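# Fit a spool piece between two spring-loaded pipe ends

## Task

Put the spool piece in place between the two pipe ends so that each of its ends is seated fully inside the raised ring of the flange facing it. The pipe ends ride on springs and may be drawn back to make room. Any number of the four arms may be used.

## Robot and tools

Setup. Four i2rt Big YAM arms (arm1 to arm4), each carrying a five-finger right hand and a wrist camera (arm1_cam_wrist to arm4_cam_wrist). A fixed overhead camera, cam_high, also exists. Feet in the scene frame (metres, origin on the floor, +z up): arm1 near (-0.008, +0.554, 0.762), arm2 near (+0.855, -0.006, 0.801), arm3 near (-0.843, +0.005, 0.768), arm4 near (-0.005, -0.550, 0.769). Each foot points along its own +x: arm1 faces -y, arm2 faces -x, arm3 faces +x, arm4 faces +y. The tables the parts can rest on are at z = 0.720. Reach is about 1.07 m from the joint1 axis. Loose objects may occasionally get nudged by outside pushes.

Hand frame. The printed hand point sits 0.045 m ahead of the palm. Its +z runs along the straightened fingers, +y comes out of the palm, +x crosses the palm toward the little finger. Straight fingers extend 0.06 to 0.07 m past the point. A wrist bracket on the little-finger side protrudes and can collide. With joints 1, 5, 6 at zero and the hand level and forward, the palm is down and the thumb on the left. The wrist camera looks toward the hand point from the little-finger side; with joint6 near -1.3 its image is upright.

Tool move. Arguments: optional arm1, arm2, arm3, arm4 objects (one per arm, each separate) and cameras. Inside an arm object:
- joints: absolute targets keyed by name. Arm joints in radians: joint1_rad -2.879..2.879 (base yaw, positive counter-clockwise from above), joint2_rad 0..3.141 (shoulder), joint3_rad 0..3.019 (elbow), joint4_rad -1.692..1.57 (hand pitch, positive lifts fingers), joint5_rad -1.57..1.57 (sideways, positive to the arm's right), joint6_rad -2.094..2.094 (roll, positive clockwise seen from behind). Hand keys, unitless -1..1: hand_little, hand_ring, hand_middle, hand_index, hand_thumb_bend (+1 straight, -1 fully bent), hand_thumb_turn (+1 beside palm, -1 opposite fingers); finger +1 is straight, -1 curled. hand_force_limit -1..1 maps to roughly 0..10 N stopping force (0..15 N for thumb motors). hand_speed -0.96..1, near zero speed at -1, full speed from +0.48.
- target: seven numbers [x, y, z, qw, qx, qy, qz], an absolute hand pose in the scene frame (metres, unit quaternion), written like the printed hand line. The hand travels a straight path from its hand_target pose toward it. When target is used, joints may contain only the hand_ keys.
- speed: top path speed in m/s, 0.002..4.3, default 0.25; rotation is capped at double that in rad/s.
- min_time_s: 0.1..8 s, minimum duration for that arm's joint motions.
cameras: list of names, or ["all"], or []; an unknown name invalidates the call. Calling move with no arm parts returns full state plus all images.
All parts of one action start simultaneously; hand paths finish together. Paths do not avoid obstacles or other arms. Hands lag, may deviate, and may overshoot speed, worst when the arm is almost straight. Joint moves run each joint at its own rate and can swing wide. Fast, extended arms can overshoot up to about 30 degrees.

Tool wait: seconds (0..10), optional cameras. Runs the scene without new commands.
Tool zoom_image: camera (one name) and region [x0, y0, x1, y1] in pixels of that camera's latest image, top-left origin, at most 504 by 504.
Tool show_instructions: no arguments; shows the reference pages.
Tool finished_scene: optional scene = 1; final, the fit must hold without help.

Reading results. The line move lists arms given motion; an uncommanded arm is flagged as last shown and its status lines say not commanded. hand gives the measured pose (may be off, more at long reach); hand_target is the pose the held joint targets would produce. A hand counts as done within 1 cm and 2 degrees. off_target: resting short of the goal, maybe still pushing. time_out: a joint did not finish; on_its_own shows what it keeps pushing to. joint command not followed or pose unreachable: a safety check is holding back arm targets; not_followed means the hand target was discarded. After a refused call, or a stop during one, later move, wait and finished_scene calls in the same reply are skipped. Joint velocities reading within noise means the arm is still. hand_stopped_by gives six words (little, ring, middle, index, thumb_bend, thumb_turn): moving, target, force, stalled or fault. The *_load_n values are fingertip force in N, positive when pushed open; a dropped grip shows as loads near zero. Joint torques wrap at ±28 N m on joints 3 and 4. MOTOR HOT warns near 85 °C; OVER-TEMPERATURE FAULT means the arm went limp; resend targets marked limit_stop_at_motor_heat.

Gripping. A finger motor moves only when its target changes by 0.002 or more, stops at the target or when load reaches hand_force_limit, then locks. To grip gently close with hand_speed at -0.94 or below; faster closing can overshoot the force many times. To tighten, raise hand_force_limit and send a more closed target; to release, send a more open one. Thumb turned fully in front can wrap objects 0.035 to 0.065 m thick. Scenes start with hand_force_limit 0 and hand_speed -0.8.

Camera calibration (intrinsics and T_world_to_cam) is given per camera; wrist camera poses update with each image result.

Avoid: pressing two robots together hard or closing a hand on another robot's fingers; hard impacts; pushing objects off the work area or letting parts fall, even slightly; releasing a moving part; forcing fingers with heavy, twisted or fast-swung loads; holding stretched or straining poses long enough to overheat motors.

Each tool is called after "Emit:" as a command line: name --argument value for each argument, lists and objects as JSON in quotes; but a table of rows of numbers goes row by row, as --pt "numbers of a row", without its own name.

Reference images:

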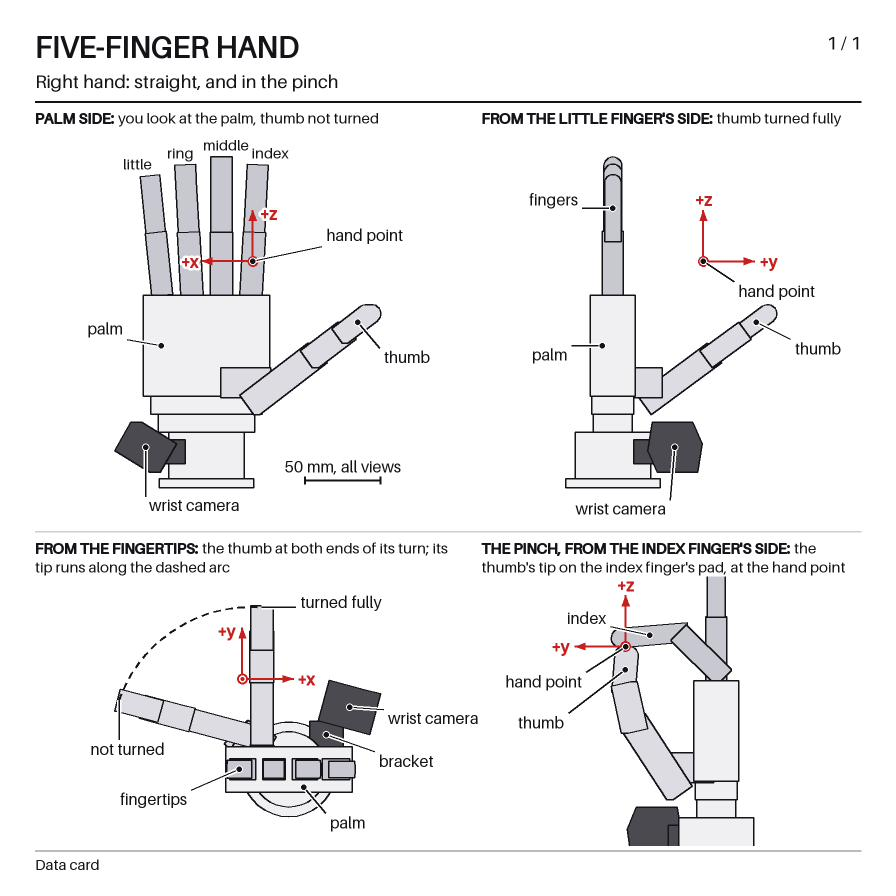

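## Session

Emit:
move --cameras '["all"]'

Scene clock: 0.00 s.
Joint torques (N m): no reading
Heat: arm1: hottest joint5_rad 28 °C; arm2: hottest joint1_rad 30 °C; arm3: hottest joint1_rad 28 °C; arm4: hottest joint2_rad 29 °C.
Joint velocities: within noise
arm1.joint_positions: joint1_rad=-0.464 joint2_rad=+0.602 joint3_rad=+1.362 joint4_rad=-1.356 joint5_rad=+0.047 joint6_rad=-1.118 hand_little=+1.000 hand_ring=+1.000 hand_middle=+1.000 hand_index=+1.000 hand_thumb_turn=+1.000 hand_thumb_bend=+1.000 hand_force_limit=+0.000 hand_speed=-0.800
arm1.joint_status: not commanded
arm1.hand_stopped_by: target,target,target,target,target,target
arm1.little_load_n: 0.0
arm1.ring_load_n: 0.0
arm1.middle_load_n: 0.0
arm1.index_load_n: 0.0
arm1.thumb_bend_load_n: 0.0
arm1.thumb_turn_load_n: 0.0
arm1.hand: x=-0.1471 y=+0.3803 z=+1.2306 quat_wxyz=(+0.341, +0.284, -0.837, +0.319) (m; scene frame)
arm1.hand_target: x=-0.1469 y=+0.3808 z=+1.2412 quat_wxyz=(+0.349, +0.282, -0.832, +0.327) (m; scene frame)
arm1.hand_status: not commanded
arm2.joint_positions: joint1_rad=-0.171 joint2_rad=+0.648 joint3_rad=+1.336 joint4_rad=-1.490 joint5_rad=-0.138 joint6_rad=-1.026 hand_little=+1.000 hand_ring=+1.000 hand_middle=+1.000 hand_index=+1.000 hand_thumb_turn=+1.000 hand_thumb_bend=+1.000 hand_force_limit=+0.000 hand_speed=-0.800
arm2.joint_status: not commanded
arm2.hand_stopped_by: target,target,target,target,target,target
arm2.little_load_n: 0.0
arm2.ring_load_n: 0.0
arm2.middle_load_n: 0.0
arm2.index_load_n: 0.0
arm2.thumb_bend_load_n: 0.0
arm2.thumb_turn_load_n: 0.0
arm2.hand: x=+0.6609 y=+0.0393 z=+1.2239 quat_wxyz=(-0.363, +0.311, +0.870, -0.124) (m; scene frame)
arm2.hand_target: x=+0.6608 y=+0.0393 z=+1.2318 quat_wxyz=(-0.372, +0.309, +0.866, -0.125) (m; scene frame)
arm2.hand_status: not commanded
arm3.joint_positions: joint1_rad=+0.075 joint2_rad=+0.638 joint3_rad=+1.344 joint4_rad=-1.276 joint5_rad=-0.118 joint6_rad=-1.133 hand_little=+1.000 hand_ring=+1.000 hand_middle=+1.000 hand_index=+1.000 hand_thumb_turn=+1.000 hand_thumb_bend=+1.000 hand_force_limit=+0.000 hand_speed=-0.800
arm3.joint_status: not commanded
arm3.hand_stopped_by: target,target,target,target,target,target
arm3.little_load_n: 0.0
arm3.ring_load_n: 0.0
arm3.middle_load_n: 0.0
arm3.index_load_n: 0.0
arm3.thumb_bend_load_n: 0.0
arm3.thumb_turn_load_n: 0.0
arm3.hand: x=-0.5934 y=-0.0061 z=+1.2339 quat_wxyz=(-0.164, +0.864, -0.148, +0.452) (m; scene frame)
arm3.hand_target: x=-0.5936 y=-0.0061 z=+1.2443 quat_wxyz=(-0.166, +0.858, -0.146, +0.463) (m; scene frame)
arm3.hand_status: not commanded
arm4.joint_positions: joint1_rad=+0.461 joint2_rad=+0.622 joint3_rad=+1.408 joint4_rad=-1.384 joint5_rad=+0.101 joint6_rad=-1.424 hand_little=+1.000 hand_ring=+1.000 hand_middle=+1.000 hand_index=+1.000 hand_thumb_turn=+1.000 hand_thumb_bend=+1.000 hand_force_limit=+0.000 hand_speed=-0.800
arm4.joint_status: not commanded
arm4.hand_stopped_by: target,target,target,target,target,target
arm4.little_load_n: 0.0
arm4.ring_load_n: 0.0
arm4.middle_load_n: 0.0
arm4.index_load_n: 0.0
arm4.thumb_bend_load_n: 0.0
arm4.thumb_turn_load_n: 0.0
arm4.hand: x=-0.0400 y=-0.3279 z=+1.2678 quat_wxyz=(-0.397, +0.530, +0.704, +0.257) (m; scene frame)
arm4.hand_target: x=-0.0396 y=-0.3288 z=+1.2787 quat_wxyz=(-0.408, +0.527, +0.699, +0.261) (m; scene frame)
arm4.hand_status: not commanded
pictures: arm1_cam_wrist, arm2_cam_wrist, arm3_cam_wrist, arm4_cam_wrist, cam_high

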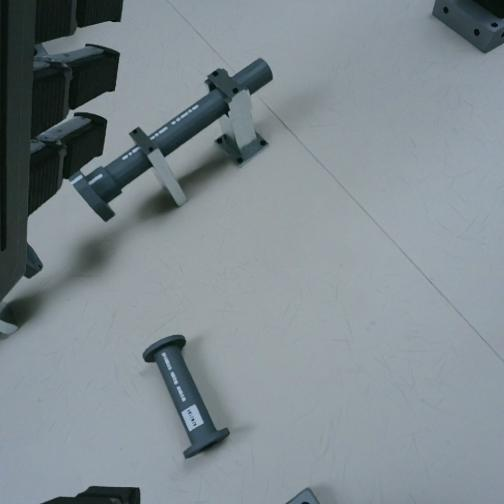

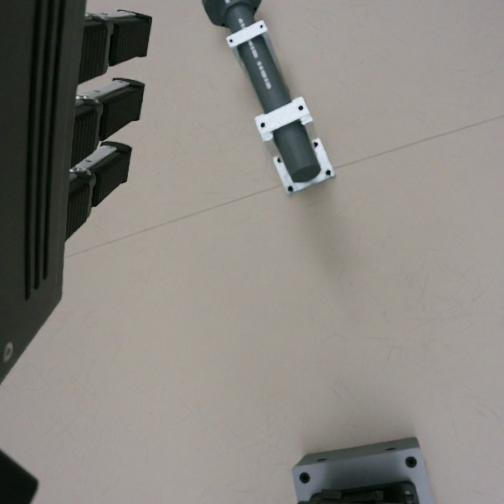

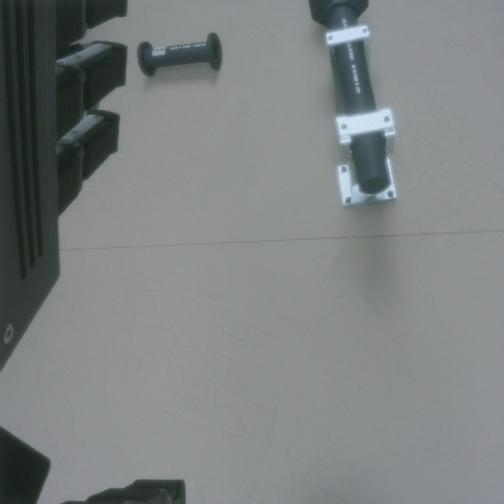

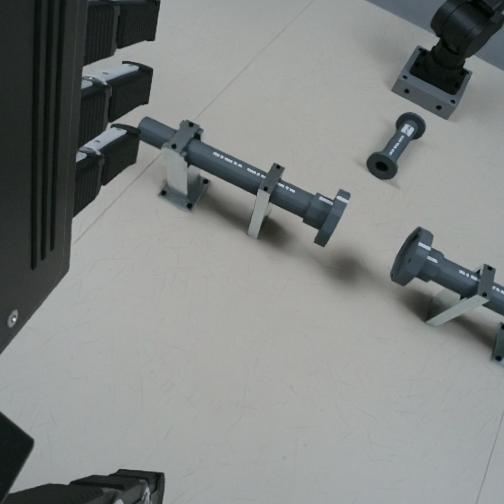

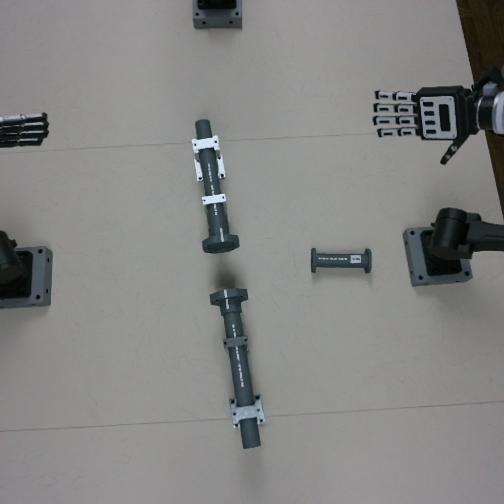

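Emit:
zoom_image --camera "cam_high" --region '[150, 190, 300, 340]'

Emit:
zoom_image --camera "cam_high" --region '[290, 210, 390, 310]'

Emit:
zoom_image --camera "arm4_cam_wrist" --region '[230, 90, 504, 364]'

Emit:
zoom_image --camera "cam_high" --region '[180, 100, 290, 260]'

Emit:
zoom_image --camera "cam_high" --region '[190, 280, 300, 460]'

Emit:
zoom_image --camera "arm1_cam_wrist" --region '[60, 40, 300, 240]'

Scaled by 3.360 from the camera's image (finer frame: 720x720).

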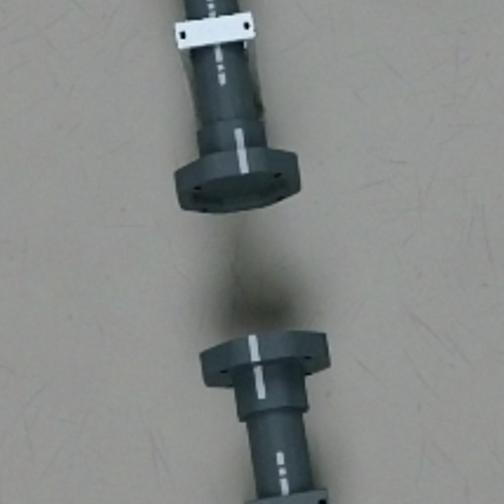

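Scaled by 5.040 from the camera's image (finer frame: 720x720).

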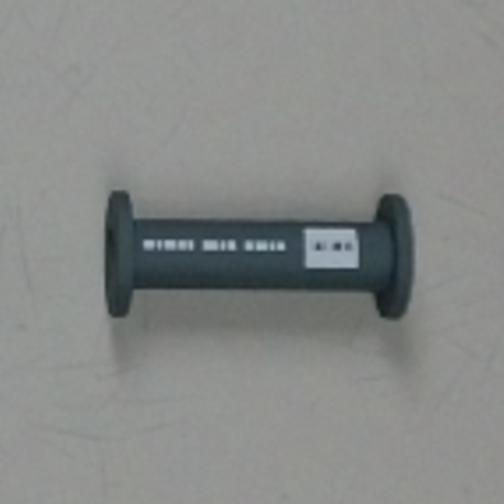

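Scaled by 1.839 from the camera's image (finer frame: 720x720).

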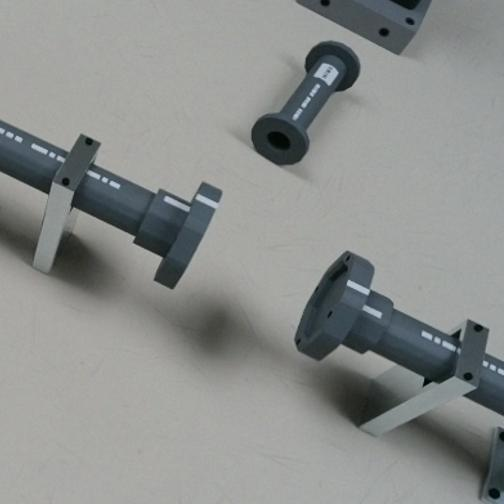

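Scaled by 3.150 from the camera's image (finer frame: 720x720).

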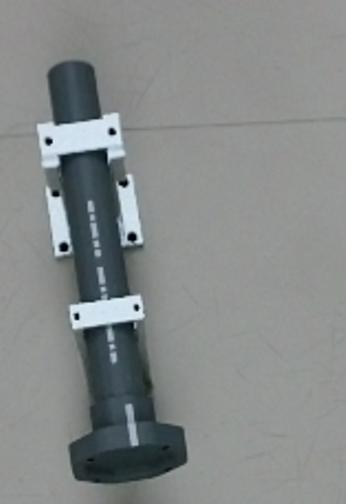

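Scaled by 2.800 from the camera's image (finer frame: 720x720).

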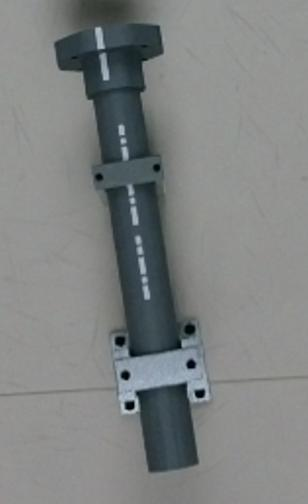

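Scaled by 2.100 from the camera's image (finer frame: 720x720).

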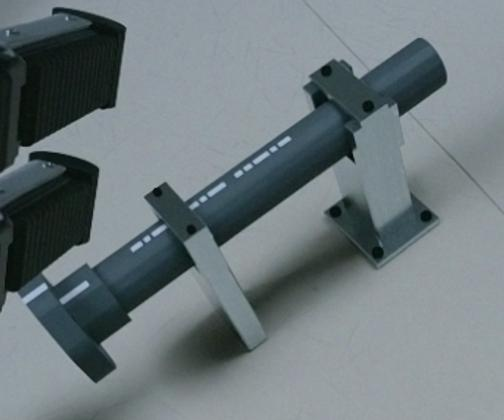

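Emit:
move --arm1 '{"target": [-0.012, 0.307, 0.90, 0.2623, -0.6335, 0.6725, -0.2786], "speed": 0.3, "joints": {"hand_thumb_turn": -1}}' --arm2 '{"joints": {"joint6_rad": 1.5, "hand_thumb_turn": -1}, "min_time_s": 3}' --arm3 '{"joints": {"joint6_rad": 1.5, "hand_thumb_turn": -1}, "min_time_s": 3}' --cameras '["arm1_cam_wrist", "arm4_cam_wrist", "cam_high"]'

Scene clock: 411.10 s.
Joint torques (N m): arm1=[0.38 -5.13 8.5 0.31 -0.64 0.01] | arm2=[-0.09 0.38 10.33 1.77 -0.11 0.13] | arm3=[-0.09 0.73 8.83 2.03 -0.15 0.01] | arm4=[0.79 1.61 8.98 2.17 0.05 -0.05]
Heat: arm1: hottest joint3_rad 32 °C; arm2: hottest joint3_rad 34 °C; arm3: hottest joint3_rad 30 °C; arm4: hottest joint3_rad 33 °C.
move: arm1 done; arm2 done; arm3 done
Joint velocities: within noise
arm1.joint_positions: joint1_rad=-0.383 joint2_rad=+1.196 joint3_rad=+0.880 joint4_rad=-1.530 joint5_rad=-0.739 joint6_rad=-1.957 hand_little=+1.000 hand_ring=+1.000 hand_middle=+1.000 hand_index=+1.000 hand_thumb_turn=-1.000 hand_thumb_bend=+1.000 hand_force_limit=+0.000 hand_speed=-0.800
arm1.joint_status: all done
arm1.hand_stopped_by: target,target,target,target,target,target
arm1.little_load_n: 0.0
arm1.ring_load_n: 0.5
arm1.middle_load_n: 0.0
arm1.index_load_n: 0.0
arm1.thumb_bend_load_n: 0.0
arm1.thumb_turn_load_n: 0.0
arm1.hand: x=-0.0145 y=+0.3082 z=+0.8989 quat_wxyz=(-0.263, +0.627, -0.679, +0.277)
arm1.hand_target: x=-0.0120 y=+0.3071 z=+0.9000 quat_wxyz=(-0.262, +0.634, -0.673, +0.278)
arm1.hand_status: done (0.003 m and 1.0 deg from the pose sent, 0.365 m and 84.1 deg at the start)
arm2.joint_positions: joint1_rad=-0.171 joint2_rad=+0.648 joint3_rad=+1.336 joint4_rad=-1.490 joint5_rad=-0.138 joint6_rad=+1.493 hand_little=+1.000 hand_ring=+1.000 hand_middle=+1.000 hand_index=+1.000 hand_thumb_turn=-1.000 hand_thumb_bend=+1.000 hand_force_limit=+0.000 hand_speed=-0.800
arm2.joint_status: all done
arm2.hand_stopped_by: target,target,target,target,target,target
arm2.little_load_n: 0.0
arm2.ring_load_n: 0.0
arm2.middle_load_n: 0.0
arm2.index_load_n: 0.0
arm2.thumb_bend_load_n: 0.0
arm2.thumb_turn_load_n: 0.0
arm2.hand: x=+0.5923 y=-0.0462 z=+1.2915 quat_wxyz=(+0.007, +0.923, -0.030, -0.383)
arm2.hand_target: x=+0.5933 y=-0.0462 z=+1.3006 quat_wxyz=(+0.006, +0.919, -0.032, -0.393)
arm2.hand_status: not commanded
arm3.joint_positions: joint1_rad=+0.075 joint2_rad=+0.638 joint3_rad=+1.344 joint4_rad=-1.276 joint5_rad=-0.118 joint6_rad=+1.491 hand_little=+1.000 hand_ring=+1.000 hand_middle=+1.000 hand_index=+1.000 hand_thumb_turn=-1.000 hand_thumb_bend=+1.000 hand_force_limit=+0.000 hand_speed=-0.800
arm3.joint_status: all done
arm3.hand_stopped_by: target,target,target,target,target,target
arm3.little_load_n: 0.0
arm3.ring_load_n: 0.0
arm3.middle_load_n: 0.0
arm3.index_load_n: 0.0
arm3.thumb_bend_load_n: 0.0
arm3.thumb_turn_load_n: 0.0
arm3.hand: x=-0.5645 y=+0.0979 z=+1.3077 quat_wxyz=(-0.479, +0.078, -0.873, -0.043)
arm3.hand_target: x=-0.5662 y=+0.0976 z=+1.3193 quat_wxyz=(-0.490, +0.075, -0.868, -0.044)
arm3.hand_status: not commanded
arm4: as last shown
arm1_cam_wrist: T_world_to_cam=[[-0.68444, -0.24176, -0.68782, 0.67852], [-0.49264, 0.84881, 0.19188, -0.44535], [0.53745, 0.47018, -0.70006, 0.60611]] pos_world=[-0.08075, 0.25707, 0.97647]

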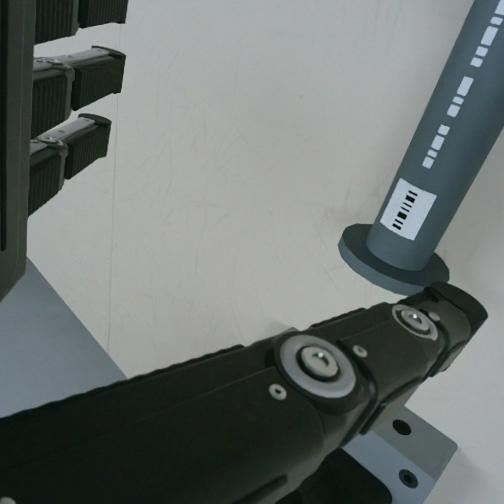

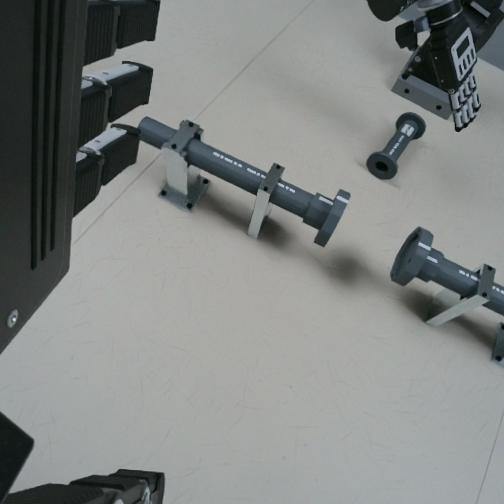

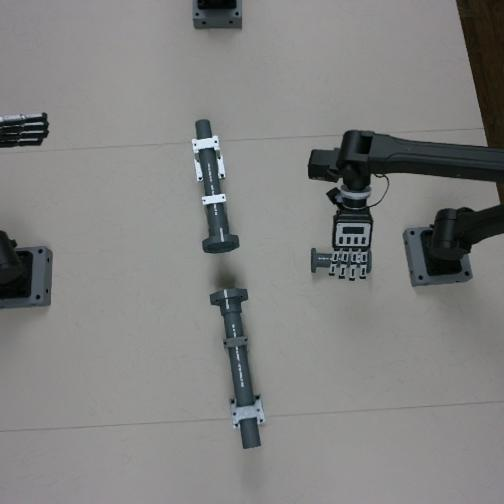

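Emit:
move --arm1 '{"target": [-0.018, 0.307, 0.805, 0.2623, -0.6335, 0.6725, -0.2786], "speed": 0.2}' --arm2 '{"target": [0.29, 0.0, 1.0, 0, 0.9987, 0.0519, 0], "speed": 0.3}' --arm3 '{"target": [-0.19, -0.02, 1.0, 0, -0.0519, 0.9987, 0], "speed": 0.3}' --cameras '["all"]'

Scene clock: 439.83 s.
Joint torques (N m): arm1=[-1.14 -5.01 6.91 0.64 -0.5 0] | arm2=[0.56 -16.09 13.94 -0.01 0.01 -0.08] | arm3=[-0.26 -20.78 10.61 -0.32 -0.03 -0.13] | arm4=[0.73 1.61 8.96 2.15 0.05 -0.05]
Heat: arm1: hottest joint3_rad 31 °C; arm2: hottest joint3_rad 35 °C; arm3: hottest joint3_rad 30 °C; arm4: hottest joint3_rad 33 °C.
move: arm1 done; arm2 off_target; arm3 off_target
Joint velocities: within noise
arm1.joint_positions: joint1_rad=-0.383 joint2_rad=+1.330 joint3_rad=+0.727 joint4_rad=-1.257 joint5_rad=-0.737 joint6_rad=-1.983 hand_little=+1.000 hand_ring=+1.000 hand_middle=+1.000 hand_index=+1.000 hand_thumb_turn=-1.000 hand_thumb_bend=+1.000 hand_force_limit=+0.000 hand_speed=-0.800
arm1.joint_status: not commanded
arm1.hand_stopped_by: target,target,target,target,target,target
arm1.little_load_n: 0.0
arm1.ring_load_n: 0.0
arm1.middle_load_n: 0.0
arm1.index_load_n: 0.0
arm1.thumb_bend_load_n: 0.0
arm1.thumb_turn_load_n: 0.0
arm1.hand: x=-0.0149 y=+0.3078 z=+0.8082 quat_wxyz=(-0.265, +0.634, -0.672, +0.277)
arm1.hand_target: x=-0.0179 y=+0.3070 z=+0.8050 quat_wxyz=(-0.262, +0.634, -0.672, +0.278)
arm1.hand_status: done (0.005 m and 0.4 deg from the pose sent, 0.094 m and 1.0 deg at the start)
arm2.joint_positions: joint1_rad=-0.111 joint2_rad=+1.780 joint3_rad=+1.662 joint4_rad=-1.505 joint5_rad=-0.011 joint6_rad=+1.342 hand_little=+1.000 hand_ring=+1.000 hand_middle=+1.000 hand_index=+1.000 hand_thumb_turn=-1.000 hand_thumb_bend=+1.000 hand_force_limit=+0.000 hand_speed=-0.800
arm2.joint_status: not commanded
arm2.hand_stopped_by: target,target,target,target,target,target
arm2.little_load_n: 0.0
arm2.ring_load_n: 0.0
arm2.middle_load_n: 0.0
arm2.index_load_n: 0.0
arm2.thumb_bend_load_n: 0.0
arm2.thumb_turn_load_n: 0.0
arm2.hand: x=+0.3032 y=+0.0028 z=+0.9799 quat_wxyz=(+0.005, +0.999, +0.044, +0.020)
arm2.hand_target: x=+0.2909 y=-0.0002 z=+1.0000 quat_wxyz=(+0.000, +0.999, +0.052, +0.000)
arm2.hand_status: off_target (0.024 m and 2.6 deg from the pose sent, 0.422 m and 46.1 deg at the start)
arm3.joint_positions: joint1_rad=-0.091 joint2_rad=+2.033 joint3_rad=+2.134 joint4_rad=-1.685 joint5_rad=-0.002 joint6_rad=+1.340 hand_little=+1.000 hand_ring=+1.000 hand_middle=+1.000 hand_index=+1.000 hand_thumb_turn=-1.000 hand_thumb_bend=+1.000 hand_force_limit=+0.000 hand_speed=-0.800
arm3.joint_status: not commanded
arm3.hand_stopped_by: target,target,target,target,target,target
arm3.little_load_n: 0.0
arm3.ring_load_n: 0.0
arm3.middle_load_n: 0.0
arm3.index_load_n: 0.0
arm3.thumb_bend_load_n: -0.5
arm3.thumb_turn_load_n: 0.0
arm3.hand: x=-0.1954 y=-0.0136 z=+0.9765 quat_wxyz=(+0.006, +0.051, -0.999, -0.004)
arm3.hand_target: x=-0.1910 y=-0.0199 z=+0.9995 quat_wxyz=(-0.015, +0.050, -0.999, +0.001)
arm3.hand_status: off_target (0.025 m and 0.9 deg from the pose sent, 0.499 m and 57.7 deg at the start; a joint's target at an end of its range on 25 of 80 steps)
arm4: as last shown
pictures: arm1_cam_wrist, arm2_cam_wrist, arm3_cam_wrist, arm4_cam_wrist, cam_high
arm1_cam_wrist: T_world_to_cam=[[-0.67872, -0.25856, -0.68737, 0.62066], [-0.50933, 0.84002, 0.18694, -0.4213], [0.52907, 0.47698, -0.70183, 0.54227]] pos_world=[-0.08023, 0.25573, 0.88597]
arm2_cam_wrist: T_world_to_cam=[[0.33339, -0.94272, -0.01175, -0.08453], [-0.83107, -0.29974, 0.46848, -0.20822], [-0.44517, -0.14642, -0.8834, 1.11687]] pos_world=[0.35233, 0.02143, 1.08319]
arm3_cam_wrist: T_world_to_cam=[[-0.29029, 0.95616, 0.03862, -0.08058], [0.83685, 0.23408, 0.49486, -0.31823], [0.46412, 0.17598, -0.86811, 1.05779]] pos_world=[-0.24803, -0.0346, 1.07887]

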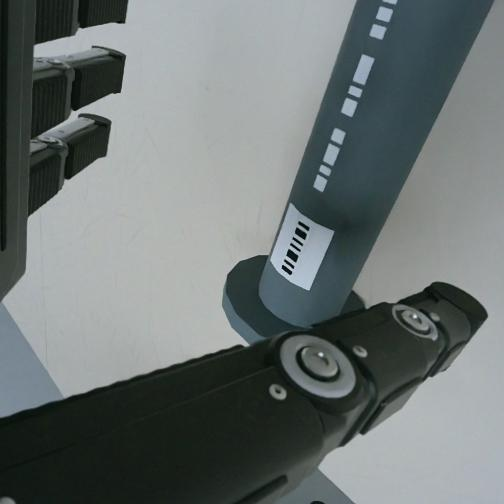

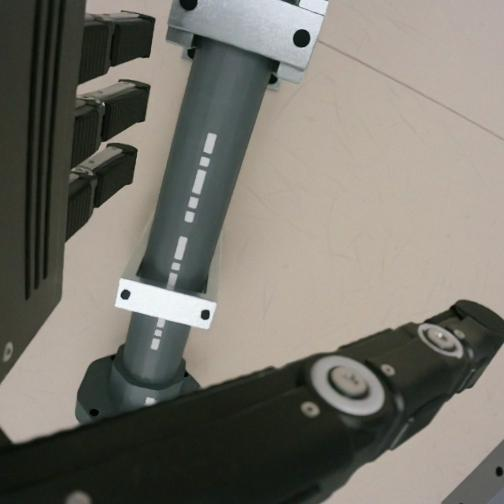

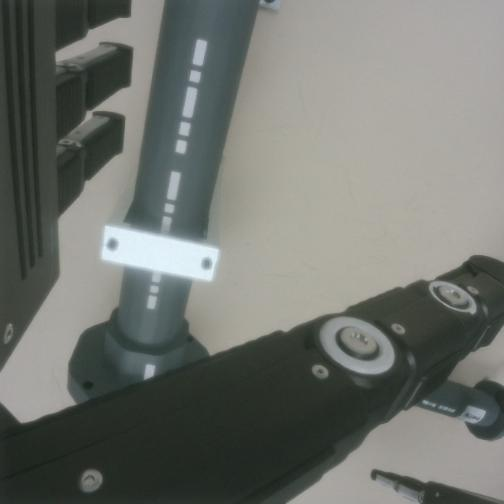

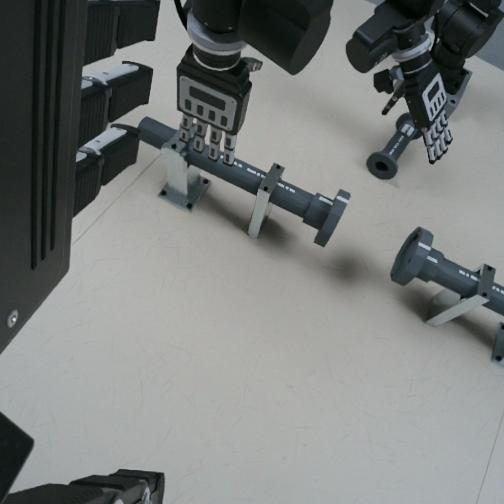

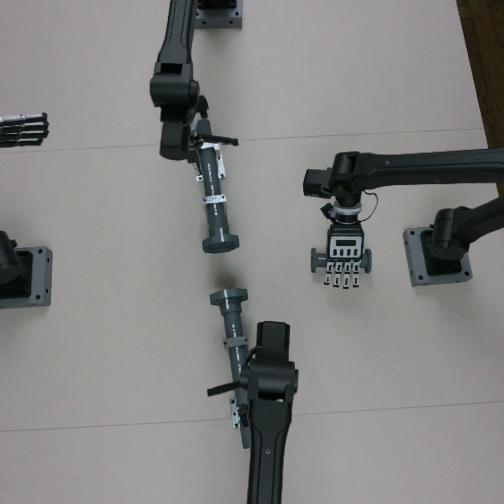

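Emit:
zoom_image --camera "arm1_cam_wrist" --region '[200, 0, 504, 360]'

Emit:
zoom_image --camera "arm3_cam_wrist" --region '[60, 0, 280, 400]'

Emit:
zoom_image --camera "arm2_cam_wrist" --region '[60, 0, 340, 420]'

Scaled by 1.400 from the camera's image (finer frame: 720x720).

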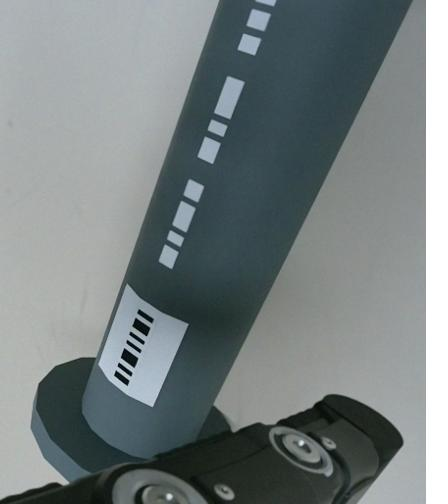

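Scaled by 1.260 from the camera's image (finer frame: 720x720).

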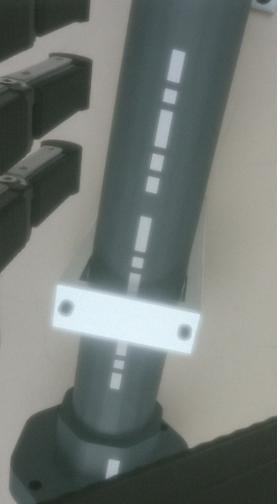

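Scaled by 1.200 from the camera's image (finer frame: 720x720).

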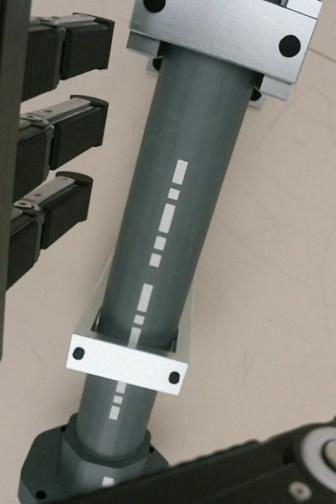

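Emit:
zoom_image --camera "cam_high" --region '[290, 180, 390, 300]'

Scaled by 4.200 from the camera's image (finer frame: 720x720).

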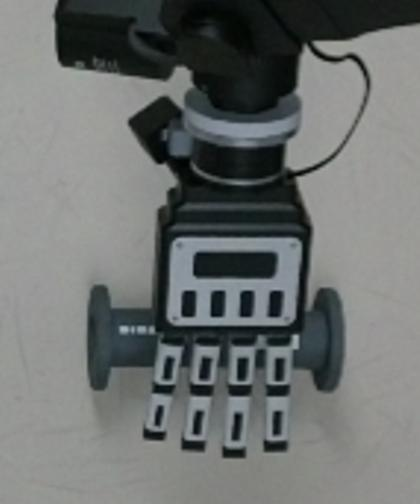

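Emit:
move --arm1 '{"target": [-0.0257, 0.306, 0.747, 0.2685, -0.6485, 0.6581, -0.2726], "speed": 0.1}' --arm2 '{"target": [0.234, 0.001, 0.94, 0, 0.9997, 0.0233, 0], "speed": 0.15}' --arm3 '{"target": [-0.171, -0.0275, 0.943, 0, -0.0195, 0.9998, 0], "speed": 0.15}' --cameras '["all"]'

Scene clock: 633.87 s.
Joint torques (N m): arm1=[-1.38 -6.12 5.61 0.55 -0.49 0.02] | arm2=[0.5 -17.26 13.83 0.49 0 0.1] | arm3=[-1.03 -19.96 7.77 0.35 -0.05 0.03] | arm4=[0.73 1.61 8.96 2.17 0.05 -0.05]
Heat: arm1: hottest joint3_rad 30 °C; arm2: hottest joint3_rad 44 °C; arm3: hottest joint3_rad 32 °C; arm4: hottest joint3_rad 33 °C.
move: arm1 done; arm2 off_target; arm3 done
Joint velocities: within noise
arm1.joint_positions: joint1_rad=-0.395 joint2_rad=+1.490 joint3_rad=+0.686 joint4_rad=-1.108 joint5_rad=-0.718 joint6_rad=-2.059 hand_little=+1.000 hand_ring=+1.000 hand_middle=+1.000 hand_index=+1.000 hand_thumb_turn=-1.000 hand_thumb_bend=+1.000 hand_force_limit=+0.000 hand_speed=-0.800
arm1.joint_status: not commanded
arm1.hand_stopped_by: target,target,target,target,target,target
arm1.little_load_n: 0.0
arm1.ring_load_n: 0.0
arm1.middle_load_n: 0.0
arm1.index_load_n: 0.0
arm1.thumb_bend_load_n: 0.0
arm1.thumb_turn_load_n: 0.0
arm1.hand: x=-0.0221 y=+0.3065 z=+0.7498 quat_wxyz=(-0.272, +0.649, -0.657, +0.270)
arm1.hand_target: x=-0.0257 y=+0.3060 z=+0.7471 quat_wxyz=(-0.268, +0.649, -0.658, +0.272)
arm1.hand_status: done (0.005 m and 0.6 deg from the pose sent, 0.062 m and 2.4 deg at the start)
arm2.joint_positions: joint1_rad=-0.098 joint2_rad=+1.928 joint3_rad=+1.736 joint4_rad=-1.435 joint5_rad=-0.011 joint6_rad=+1.398 hand_little=+1.000 hand_ring=+1.000 hand_middle=+1.000 hand_index=+1.000 hand_thumb_turn=-1.000 hand_thumb_bend=+1.000 hand_force_limit=+0.000 hand_speed=-0.800
arm2.joint_status: not commanded
arm2.hand_stopped_by: target,target,target,target,target,target
arm2.little_load_n: 0.0
arm2.ring_load_n: 0.0
arm2.middle_load_n: 0.0
arm2.index_load_n: 0.0
arm2.thumb_bend_load_n: 0.0
arm2.thumb_turn_load_n: 0.0
arm2.hand: x=+0.2541 y=+0.0034 z=+0.9269 quat_wxyz=(+0.005, +0.999, +0.022, +0.023)
arm2.hand_target: x=+0.2351 y=+0.0007 z=+0.9402 quat_wxyz=(+0.000, +1.000, +0.023, +0.000)
arm2.hand_status: off_target (0.024 m and 2.7 deg from the pose sent, 0.080 m and 3.3 deg at the start)
arm3.joint_positions: joint1_rad=-0.095 joint2_rad=+2.081 joint3_rad=+2.134 joint4_rad=-1.626 joint5_rad=+0.001 joint6_rad=+1.379 hand_little=+1.000 hand_ring=+1.000 hand_middle=+1.000 hand_index=+1.000 hand_thumb_turn=-1.000 hand_thumb_bend=+1.000 hand_force_limit=+0.000 hand_speed=-0.800
arm3.joint_status: not commanded
arm3.hand_stopped_by: target,target,target,target,target,target
arm3.little_load_n: 0.0
arm3.ring_load_n: 0.0
arm3.middle_load_n: 0.0
arm3.index_load_n: 0.0
arm3.thumb_bend_load_n: 0.0
arm3.thumb_turn_load_n: 0.0
arm3.hand: x=-0.1745 y=-0.0204 z=+0.9462 quat_wxyz=(+0.002, +0.029, -1.000, -0.002)
arm3.hand_target: x=-0.1711 y=-0.0274 z=+0.9430 quat_wxyz=(+0.000, +0.020, -1.000, +0.000)
arm3.hand_status: done (0.009 m and 1.1 deg from the pose sent, 0.044 m and 3.7 deg at the start)
arm4: as last shown
arm4.index_load_n: -0.5
pictures: arm1_cam_wrist, arm2_cam_wrist, arm3_cam_wrist, arm4_cam_wrist, cam_high
arm1_cam_wrist: T_world_to_cam=[[-0.66557, -0.2889, -0.68815, 0.5854], [-0.54858, 0.81454, 0.18862, -0.40739], [0.50604, 0.50305, -0.70062, 0.49624]] pos_world=[-0.08498, 0.25132, 0.82737]
arm2_cam_wrist: T_world_to_cam=[[0.29288, -0.95607, -0.01219, -0.05746], [-0.84537, -0.26488, 0.46388, -0.21625], [-0.44674, -0.12555, -0.88581, 1.05086]] pos_world=[0.30348, 0.01973, 1.03048]
arm3_cam_wrist: T_world_to_cam=[[-0.2487, 0.96806, 0.03171, -0.05283], [0.84173, 0.19982, 0.50156, -0.32539], [0.4792, 0.15143, -0.86454, 1.02171]] pos_world=[-0.22886, -0.03856, 1.04819]

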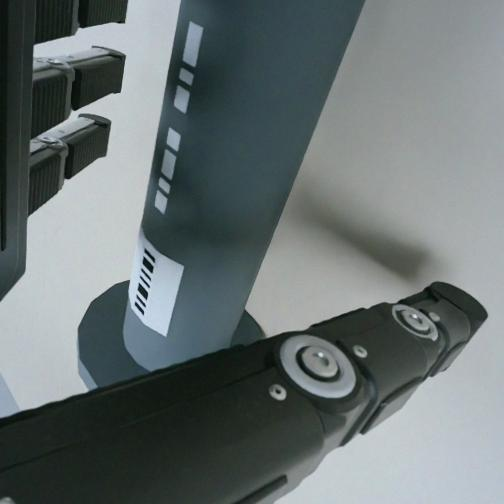

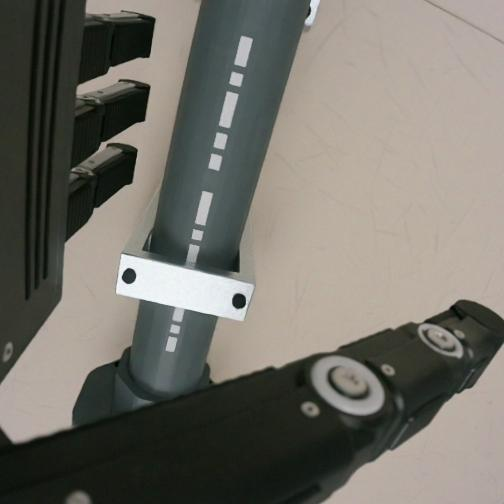

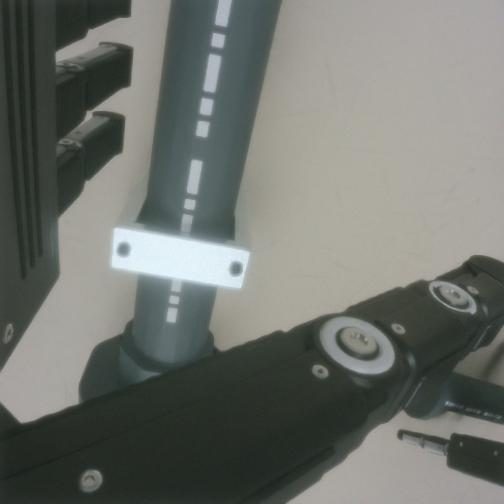

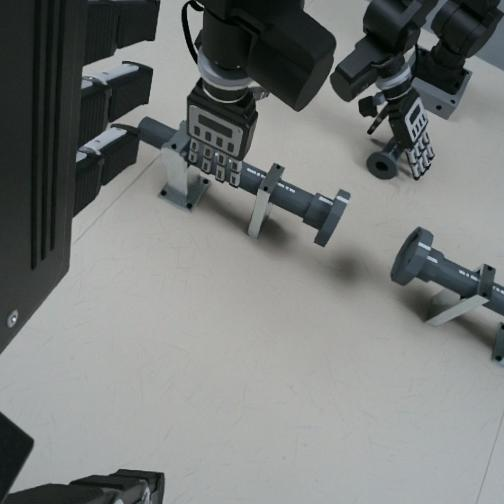

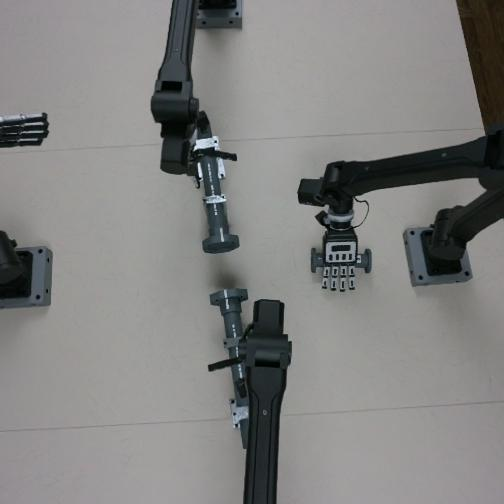

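Emit:
move --arm1 '{"joints": {"hand_thumb_bend": 0.3}}' --cameras '["arm1_cam_wrist", "cam_high"]'

Emit:
zoom_image --camera "cam_high" --region '[290, 210, 390, 310]'

Scene clock: 651.03 s.
Joint torques (N m): arm1=[-1.38 -6.07 5.61 0.54 -0.5 0] | arm2=[0.38 -17.26 13.83 0.53 -0.01 0.09] | arm3=[-0.79 -20.42 7.86 0.53 -0.05 0.02] | arm4=[0.79 1.61 8.99 2.18 0.05 -0.04]
Heat: arm1: hottest joint3_rad 29 °C; arm2: hottest joint3_rad 45 °C; arm3: hottest joint2_rad 31 °C; arm4: hottest joint3_rad 33 °C.
move: arm1 done
Joint velocities: within noise
arm1.joint_positions: joint1_rad=-0.395 joint2_rad=+1.490 joint3_rad=+0.686 joint4_rad=-1.108 joint5_rad=-0.718 joint6_rad=-2.059 hand_little=+1.000 hand_ring=+1.000 hand_middle=+1.000 hand_index=+1.000 hand_thumb_turn=-1.000 hand_thumb_bend=+0.300 hand_force_limit=+0.000 hand_speed=-0.800
arm1.joint_status: all done
arm1.hand_stopped_by: target,target,target,target,target,target
arm1.little_load_n: 0.0
arm1.ring_load_n: 0.0
arm1.middle_load_n: 0.0
arm1.index_load_n: 0.0
arm1.thumb_bend_load_n: 0.0
arm1.thumb_turn_load_n: 0.0
arm1.hand: x=-0.0221 y=+0.3065 z=+0.7498 quat_wxyz=(-0.272, +0.650, -0.657, +0.270)
arm1.hand_target: x=-0.0257 y=+0.3060 z=+0.7471 quat_wxyz=(-0.268, +0.649, -0.658, +0.273)
arm1.hand_status: not commanded
arm2, arm3, arm4: as last shown
arm3.thumb_bend_load_n: -0.5
arm3.thumb_turn_load_n: 0.5
arm4.index_load_n: 0.0
arm4.thumb_turn_load_n: -0.5
arm1_cam_wrist: T_world_to_cam=[[-0.66549, -0.28923, -0.68809, 0.58541], [-0.54876, 0.81448, 0.18839, -0.40712], [0.50595, 0.50297, -0.70074, 0.49641]] pos_world=[-0.08498, 0.25122, 0.82737]

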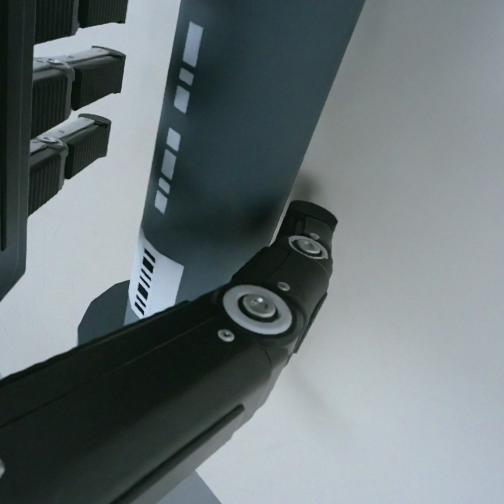

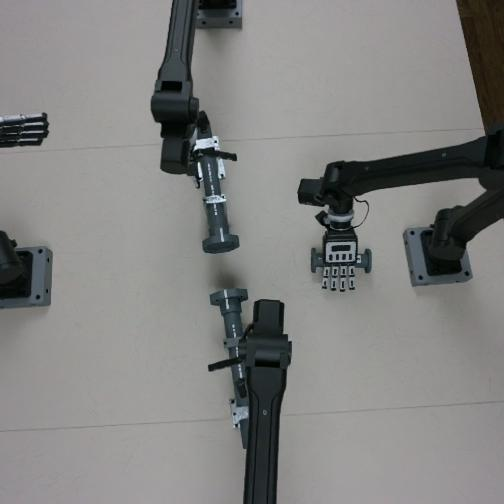

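Scaled by 5.040 from the camera's image (finer frame: 720x720).

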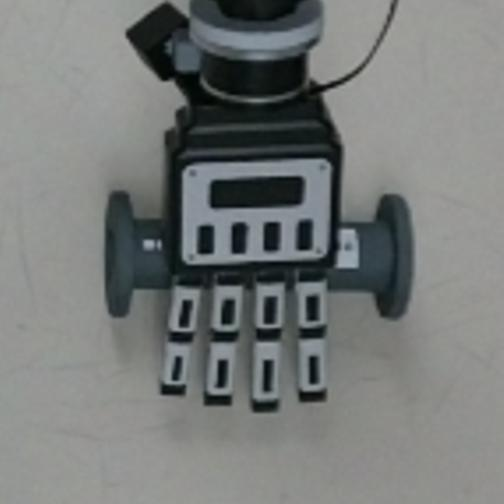

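Emit:
move --arm1 '{"joints": {"hand_little": -0.6, "hand_ring": -0.6, "hand_middle": -0.6, "hand_index": -0.6, "hand_speed": -0.88, "hand_force_limit": -0.2}}' --cameras '["arm1_cam_wrist", "cam_high"]'

Emit:
zoom_image --camera "cam_high" --region '[290, 210, 390, 310]'

Scene clock: 663.17 s.
Joint torques (N m): arm1=[-1.44 -6.07 5.64 0.53 -0.53 0.01] | arm2=[0.44 -17.2 13.83 0.49 0 0.09] | arm3=[-0.5 -20.07 8.03 0.44 0 0.01] | arm4=[0.79 1.61 8.98 2.17 0.05 -0.04]
Heat: arm1: hottest joint3_rad 29 °C; arm2: hottest joint3_rad 45 °C; arm3: hottest joint2_rad 31 °C; arm4: hottest joint3_rad 33 °C.
move: arm1 off_target
Joint velocities: within noise
arm1.joint_positions: joint1_rad=-0.395 joint2_rad=+1.490 joint3_rad=+0.686 joint4_rad=-1.108 joint5_rad=-0.716 joint6_rad=-2.060 hand_little=+0.054 hand_ring=+0.087 hand_middle=+0.110 hand_index=+0.122 hand_thumb_turn=-1.000 hand_thumb_bend=+0.303 hand_force_limit=-0.200 hand_speed=-0.880
arm1.joint_status: hand_little off_target (ended at +0.054, target -0.600); hand_ring off_target (ended at +0.087, target -0.600); hand_middle off_target (ended at +0.110, target -0.600); hand_index off_target (ended at +0.122, target -0.600); the others done
arm1.hand_stopped_by: force,force,force,force,target,target
arm1.little_load_n: 3.5
arm1.ring_load_n: 0.5
arm1.middle_load_n: 1.0
arm1.index_load_n: 5.5
arm1.thumb_bend_load_n: 11.5
arm1.thumb_turn_load_n: 4.5
arm1.hand: x=-0.0224 y=+0.3064 z=+0.7497 quat_wxyz=(-0.272, +0.650, -0.656, +0.270)
arm1.hand_target: x=-0.0257 y=+0.3060 z=+0.7471 quat_wxyz=(-0.268, +0.649, -0.658, +0.273)
arm1.hand_status: not commanded
arm2, arm3, arm4: as last shown
arm3.thumb_bend_load_n: 0.0
arm3.thumb_turn_load_n: 0.0
arm4.thumb_turn_load_n: 0.0
arm1_cam_wrist: T_world_to_cam=[[-0.66598, -0.2902, -0.6872, 0.58481], [-0.54937, 0.81401, 0.18865, -0.40732], [0.50464, 0.50317, -0.70154, 0.49696]] pos_world=[-0.08508, 0.25122, 0.82737]

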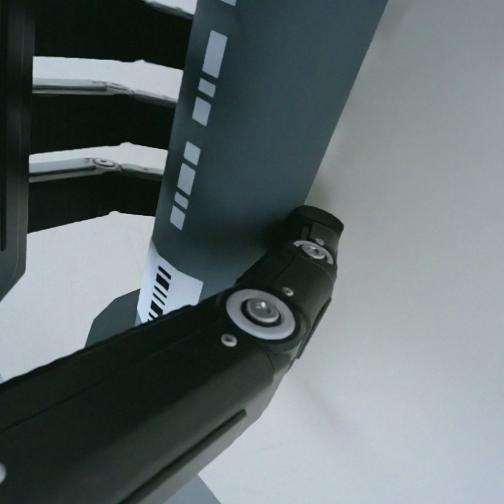

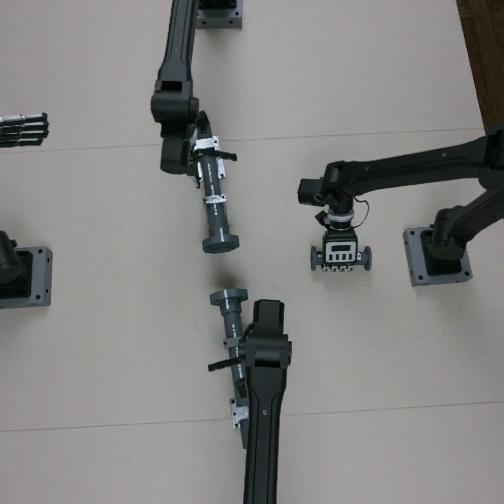

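Scaled by 5.040 from the camera's image (finer frame: 720x720).

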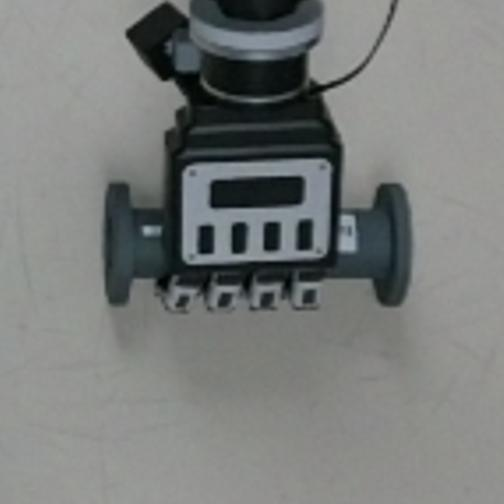

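Emit:
move --arm1 '{"joints": {"hand_little": -0.7, "hand_ring": -0.7, "hand_middle": -0.7, "hand_index": -0.7, "hand_speed": -0.88, "hand_force_limit": 0.2}}'

Emit:
move --arm1 '{"target": [-0.0257, 0.306, 0.80, 0.2685, -0.6485, 0.6581, -0.2726], "speed": 0.1}' --cameras '["arm1_cam_wrist", "cam_high", "arm4_cam_wrist"]'

Scene clock: 675.03 s.
Joint torques (N m): arm1=[-1.26 -6.07 5.63 0.5 -0.6 0.03] | arm2=[0.38 -17.14 13.83 0.58 0 0.09] | arm3=[-0.85 -20.07 7.92 0.4 0 0.01] | arm4=[0.73 1.61 8.99 2.17 0.06 -0.04]
Heat: arm1: hottest joint3_rad 28 °C; arm2: hottest joint3_rad 45 °C; arm3: hottest joint2_rad 31 °C; arm4: hottest joint3_rad 33 °C.
move: arm1 off_target
Joint velocities: within noise
arm1.joint_positions: joint1_rad=-0.396 joint2_rad=+1.490 joint3_rad=+0.686 joint4_rad=-1.105 joint5_rad=-0.715 joint6_rad=-2.061 hand_little=-0.699 hand_ring=+0.001 hand_middle=+0.068 hand_index=+0.113 hand_thumb_turn=-1.000 hand_thumb_bend=+0.300 hand_force_limit=+0.200 hand_speed=-0.880
arm1.joint_status: hand_ring off_target (ended at +0.001, target -0.700); hand_middle off_target (ended at +0.068, target -0.700); hand_index off_target (ended at +0.113, target -0.700); the others done
arm1.hand_stopped_by: target,force,force,force,target,target
arm1.little_load_n: 2.0
arm1.ring_load_n: 0.0
arm1.middle_load_n: 0.0
arm1.index_load_n: 0.5
arm1.thumb_bend_load_n: 1.5
arm1.thumb_turn_load_n: 1.5
arm1.hand: x=-0.0229 y=+0.3060 z=+0.7493 quat_wxyz=(-0.270, +0.651, -0.656, +0.270)
arm1.hand_target: x=-0.0257 y=+0.3059 z=+0.7471 quat_wxyz=(-0.268, +0.649, -0.658, +0.273)
arm1.hand_status: not commanded
arm2, arm3, arm4: as last shown
pictures: none

Scene clock: 676.17 s.
Joint torques (N m): arm1=[-1.32 -6.48 9.85 -0.39 -0.61 0.04] | arm2=[0.38 -17.26 13.86 0.57 0.01 0.09] | arm3=[-1.03 -20.07 7.87 0.31 -0.04 0.03] | arm4=[0.79 1.61 8.96 2.17 0.06 -0.05]
Heat: arm1: hottest joint3_rad 29 °C; arm2: hottest joint3_rad 45 °C; arm3: hottest joint2_rad 31 °C; arm4: hottest joint3_rad 33 °C.
move: arm1 off_target
Joint velocities: within noise
arm1.joint_positions: joint1_rad=-0.396 joint2_rad=+1.387 joint3_rad=+0.703 joint4_rad=-1.260 joint5_rad=-0.715 joint6_rad=-2.061 hand_little=-0.699 hand_ring=+0.001 hand_middle=+0.068 hand_index=+0.113 hand_thumb_turn=-1.000 hand_thumb_bend=+0.300 hand_force_limit=+0.200 hand_speed=-0.880
arm1.joint_status: not commanded
arm1.hand_stopped_by: target,force,force,force,target,target
arm1.little_load_n: 2.0
arm1.ring_load_n: 0.0
arm1.middle_load_n: 0.0
arm1.index_load_n: 0.5
arm1.thumb_bend_load_n: 1.0
arm1.thumb_turn_load_n: 1.5
arm1.hand: x=-0.0170 y=+0.3219 z=+0.7882 quat_wxyz=(-0.285, +0.645, -0.659, +0.263)
arm1.hand_target: x=-0.0254 y=+0.3064 z=+0.7999 quat_wxyz=(-0.268, +0.649, -0.658, +0.273)
arm1.hand_status: off_target (0.022 m and 2.2 deg from the pose sent, 0.051 m and 0.6 deg at the start)
arm2, arm3, arm4: as last shown
pictures: arm1_cam_wrist, arm4_cam_wrist, cam_high
arm1_cam_wrist: T_world_to_cam=[[-0.65856, -0.27034, -0.70229, 0.62495], [-0.55222, 0.8076, 0.20695, -0.43654], [0.51122, 0.52411, -0.68114, 0.49075]] pos_world=[-0.08039, 0.2643, 0.86352]

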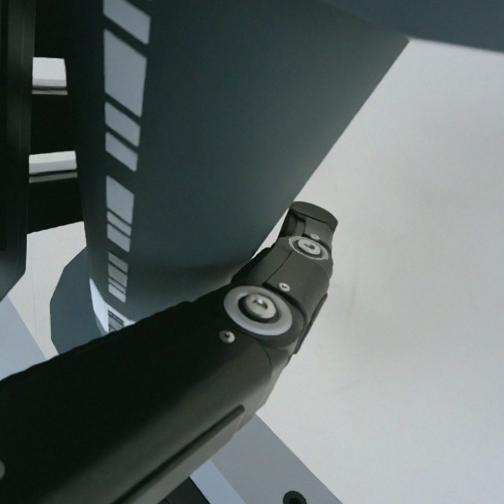

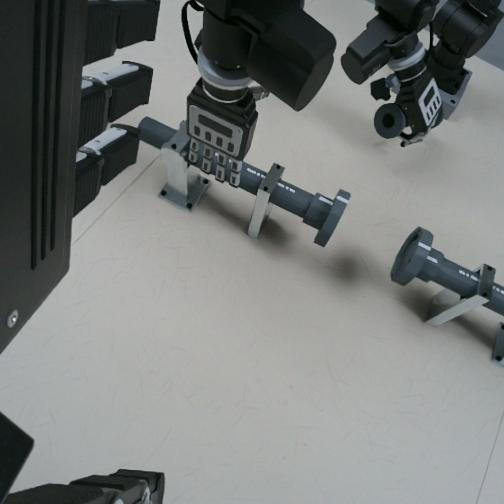

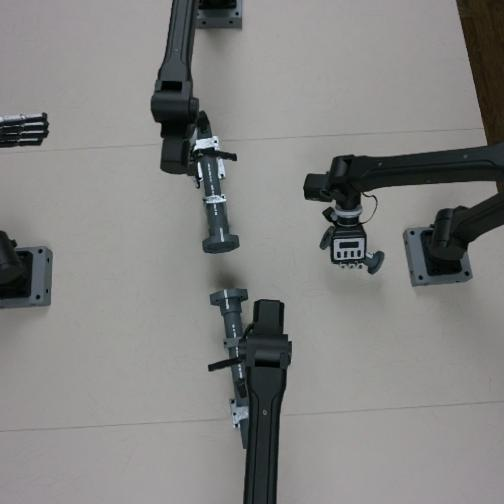

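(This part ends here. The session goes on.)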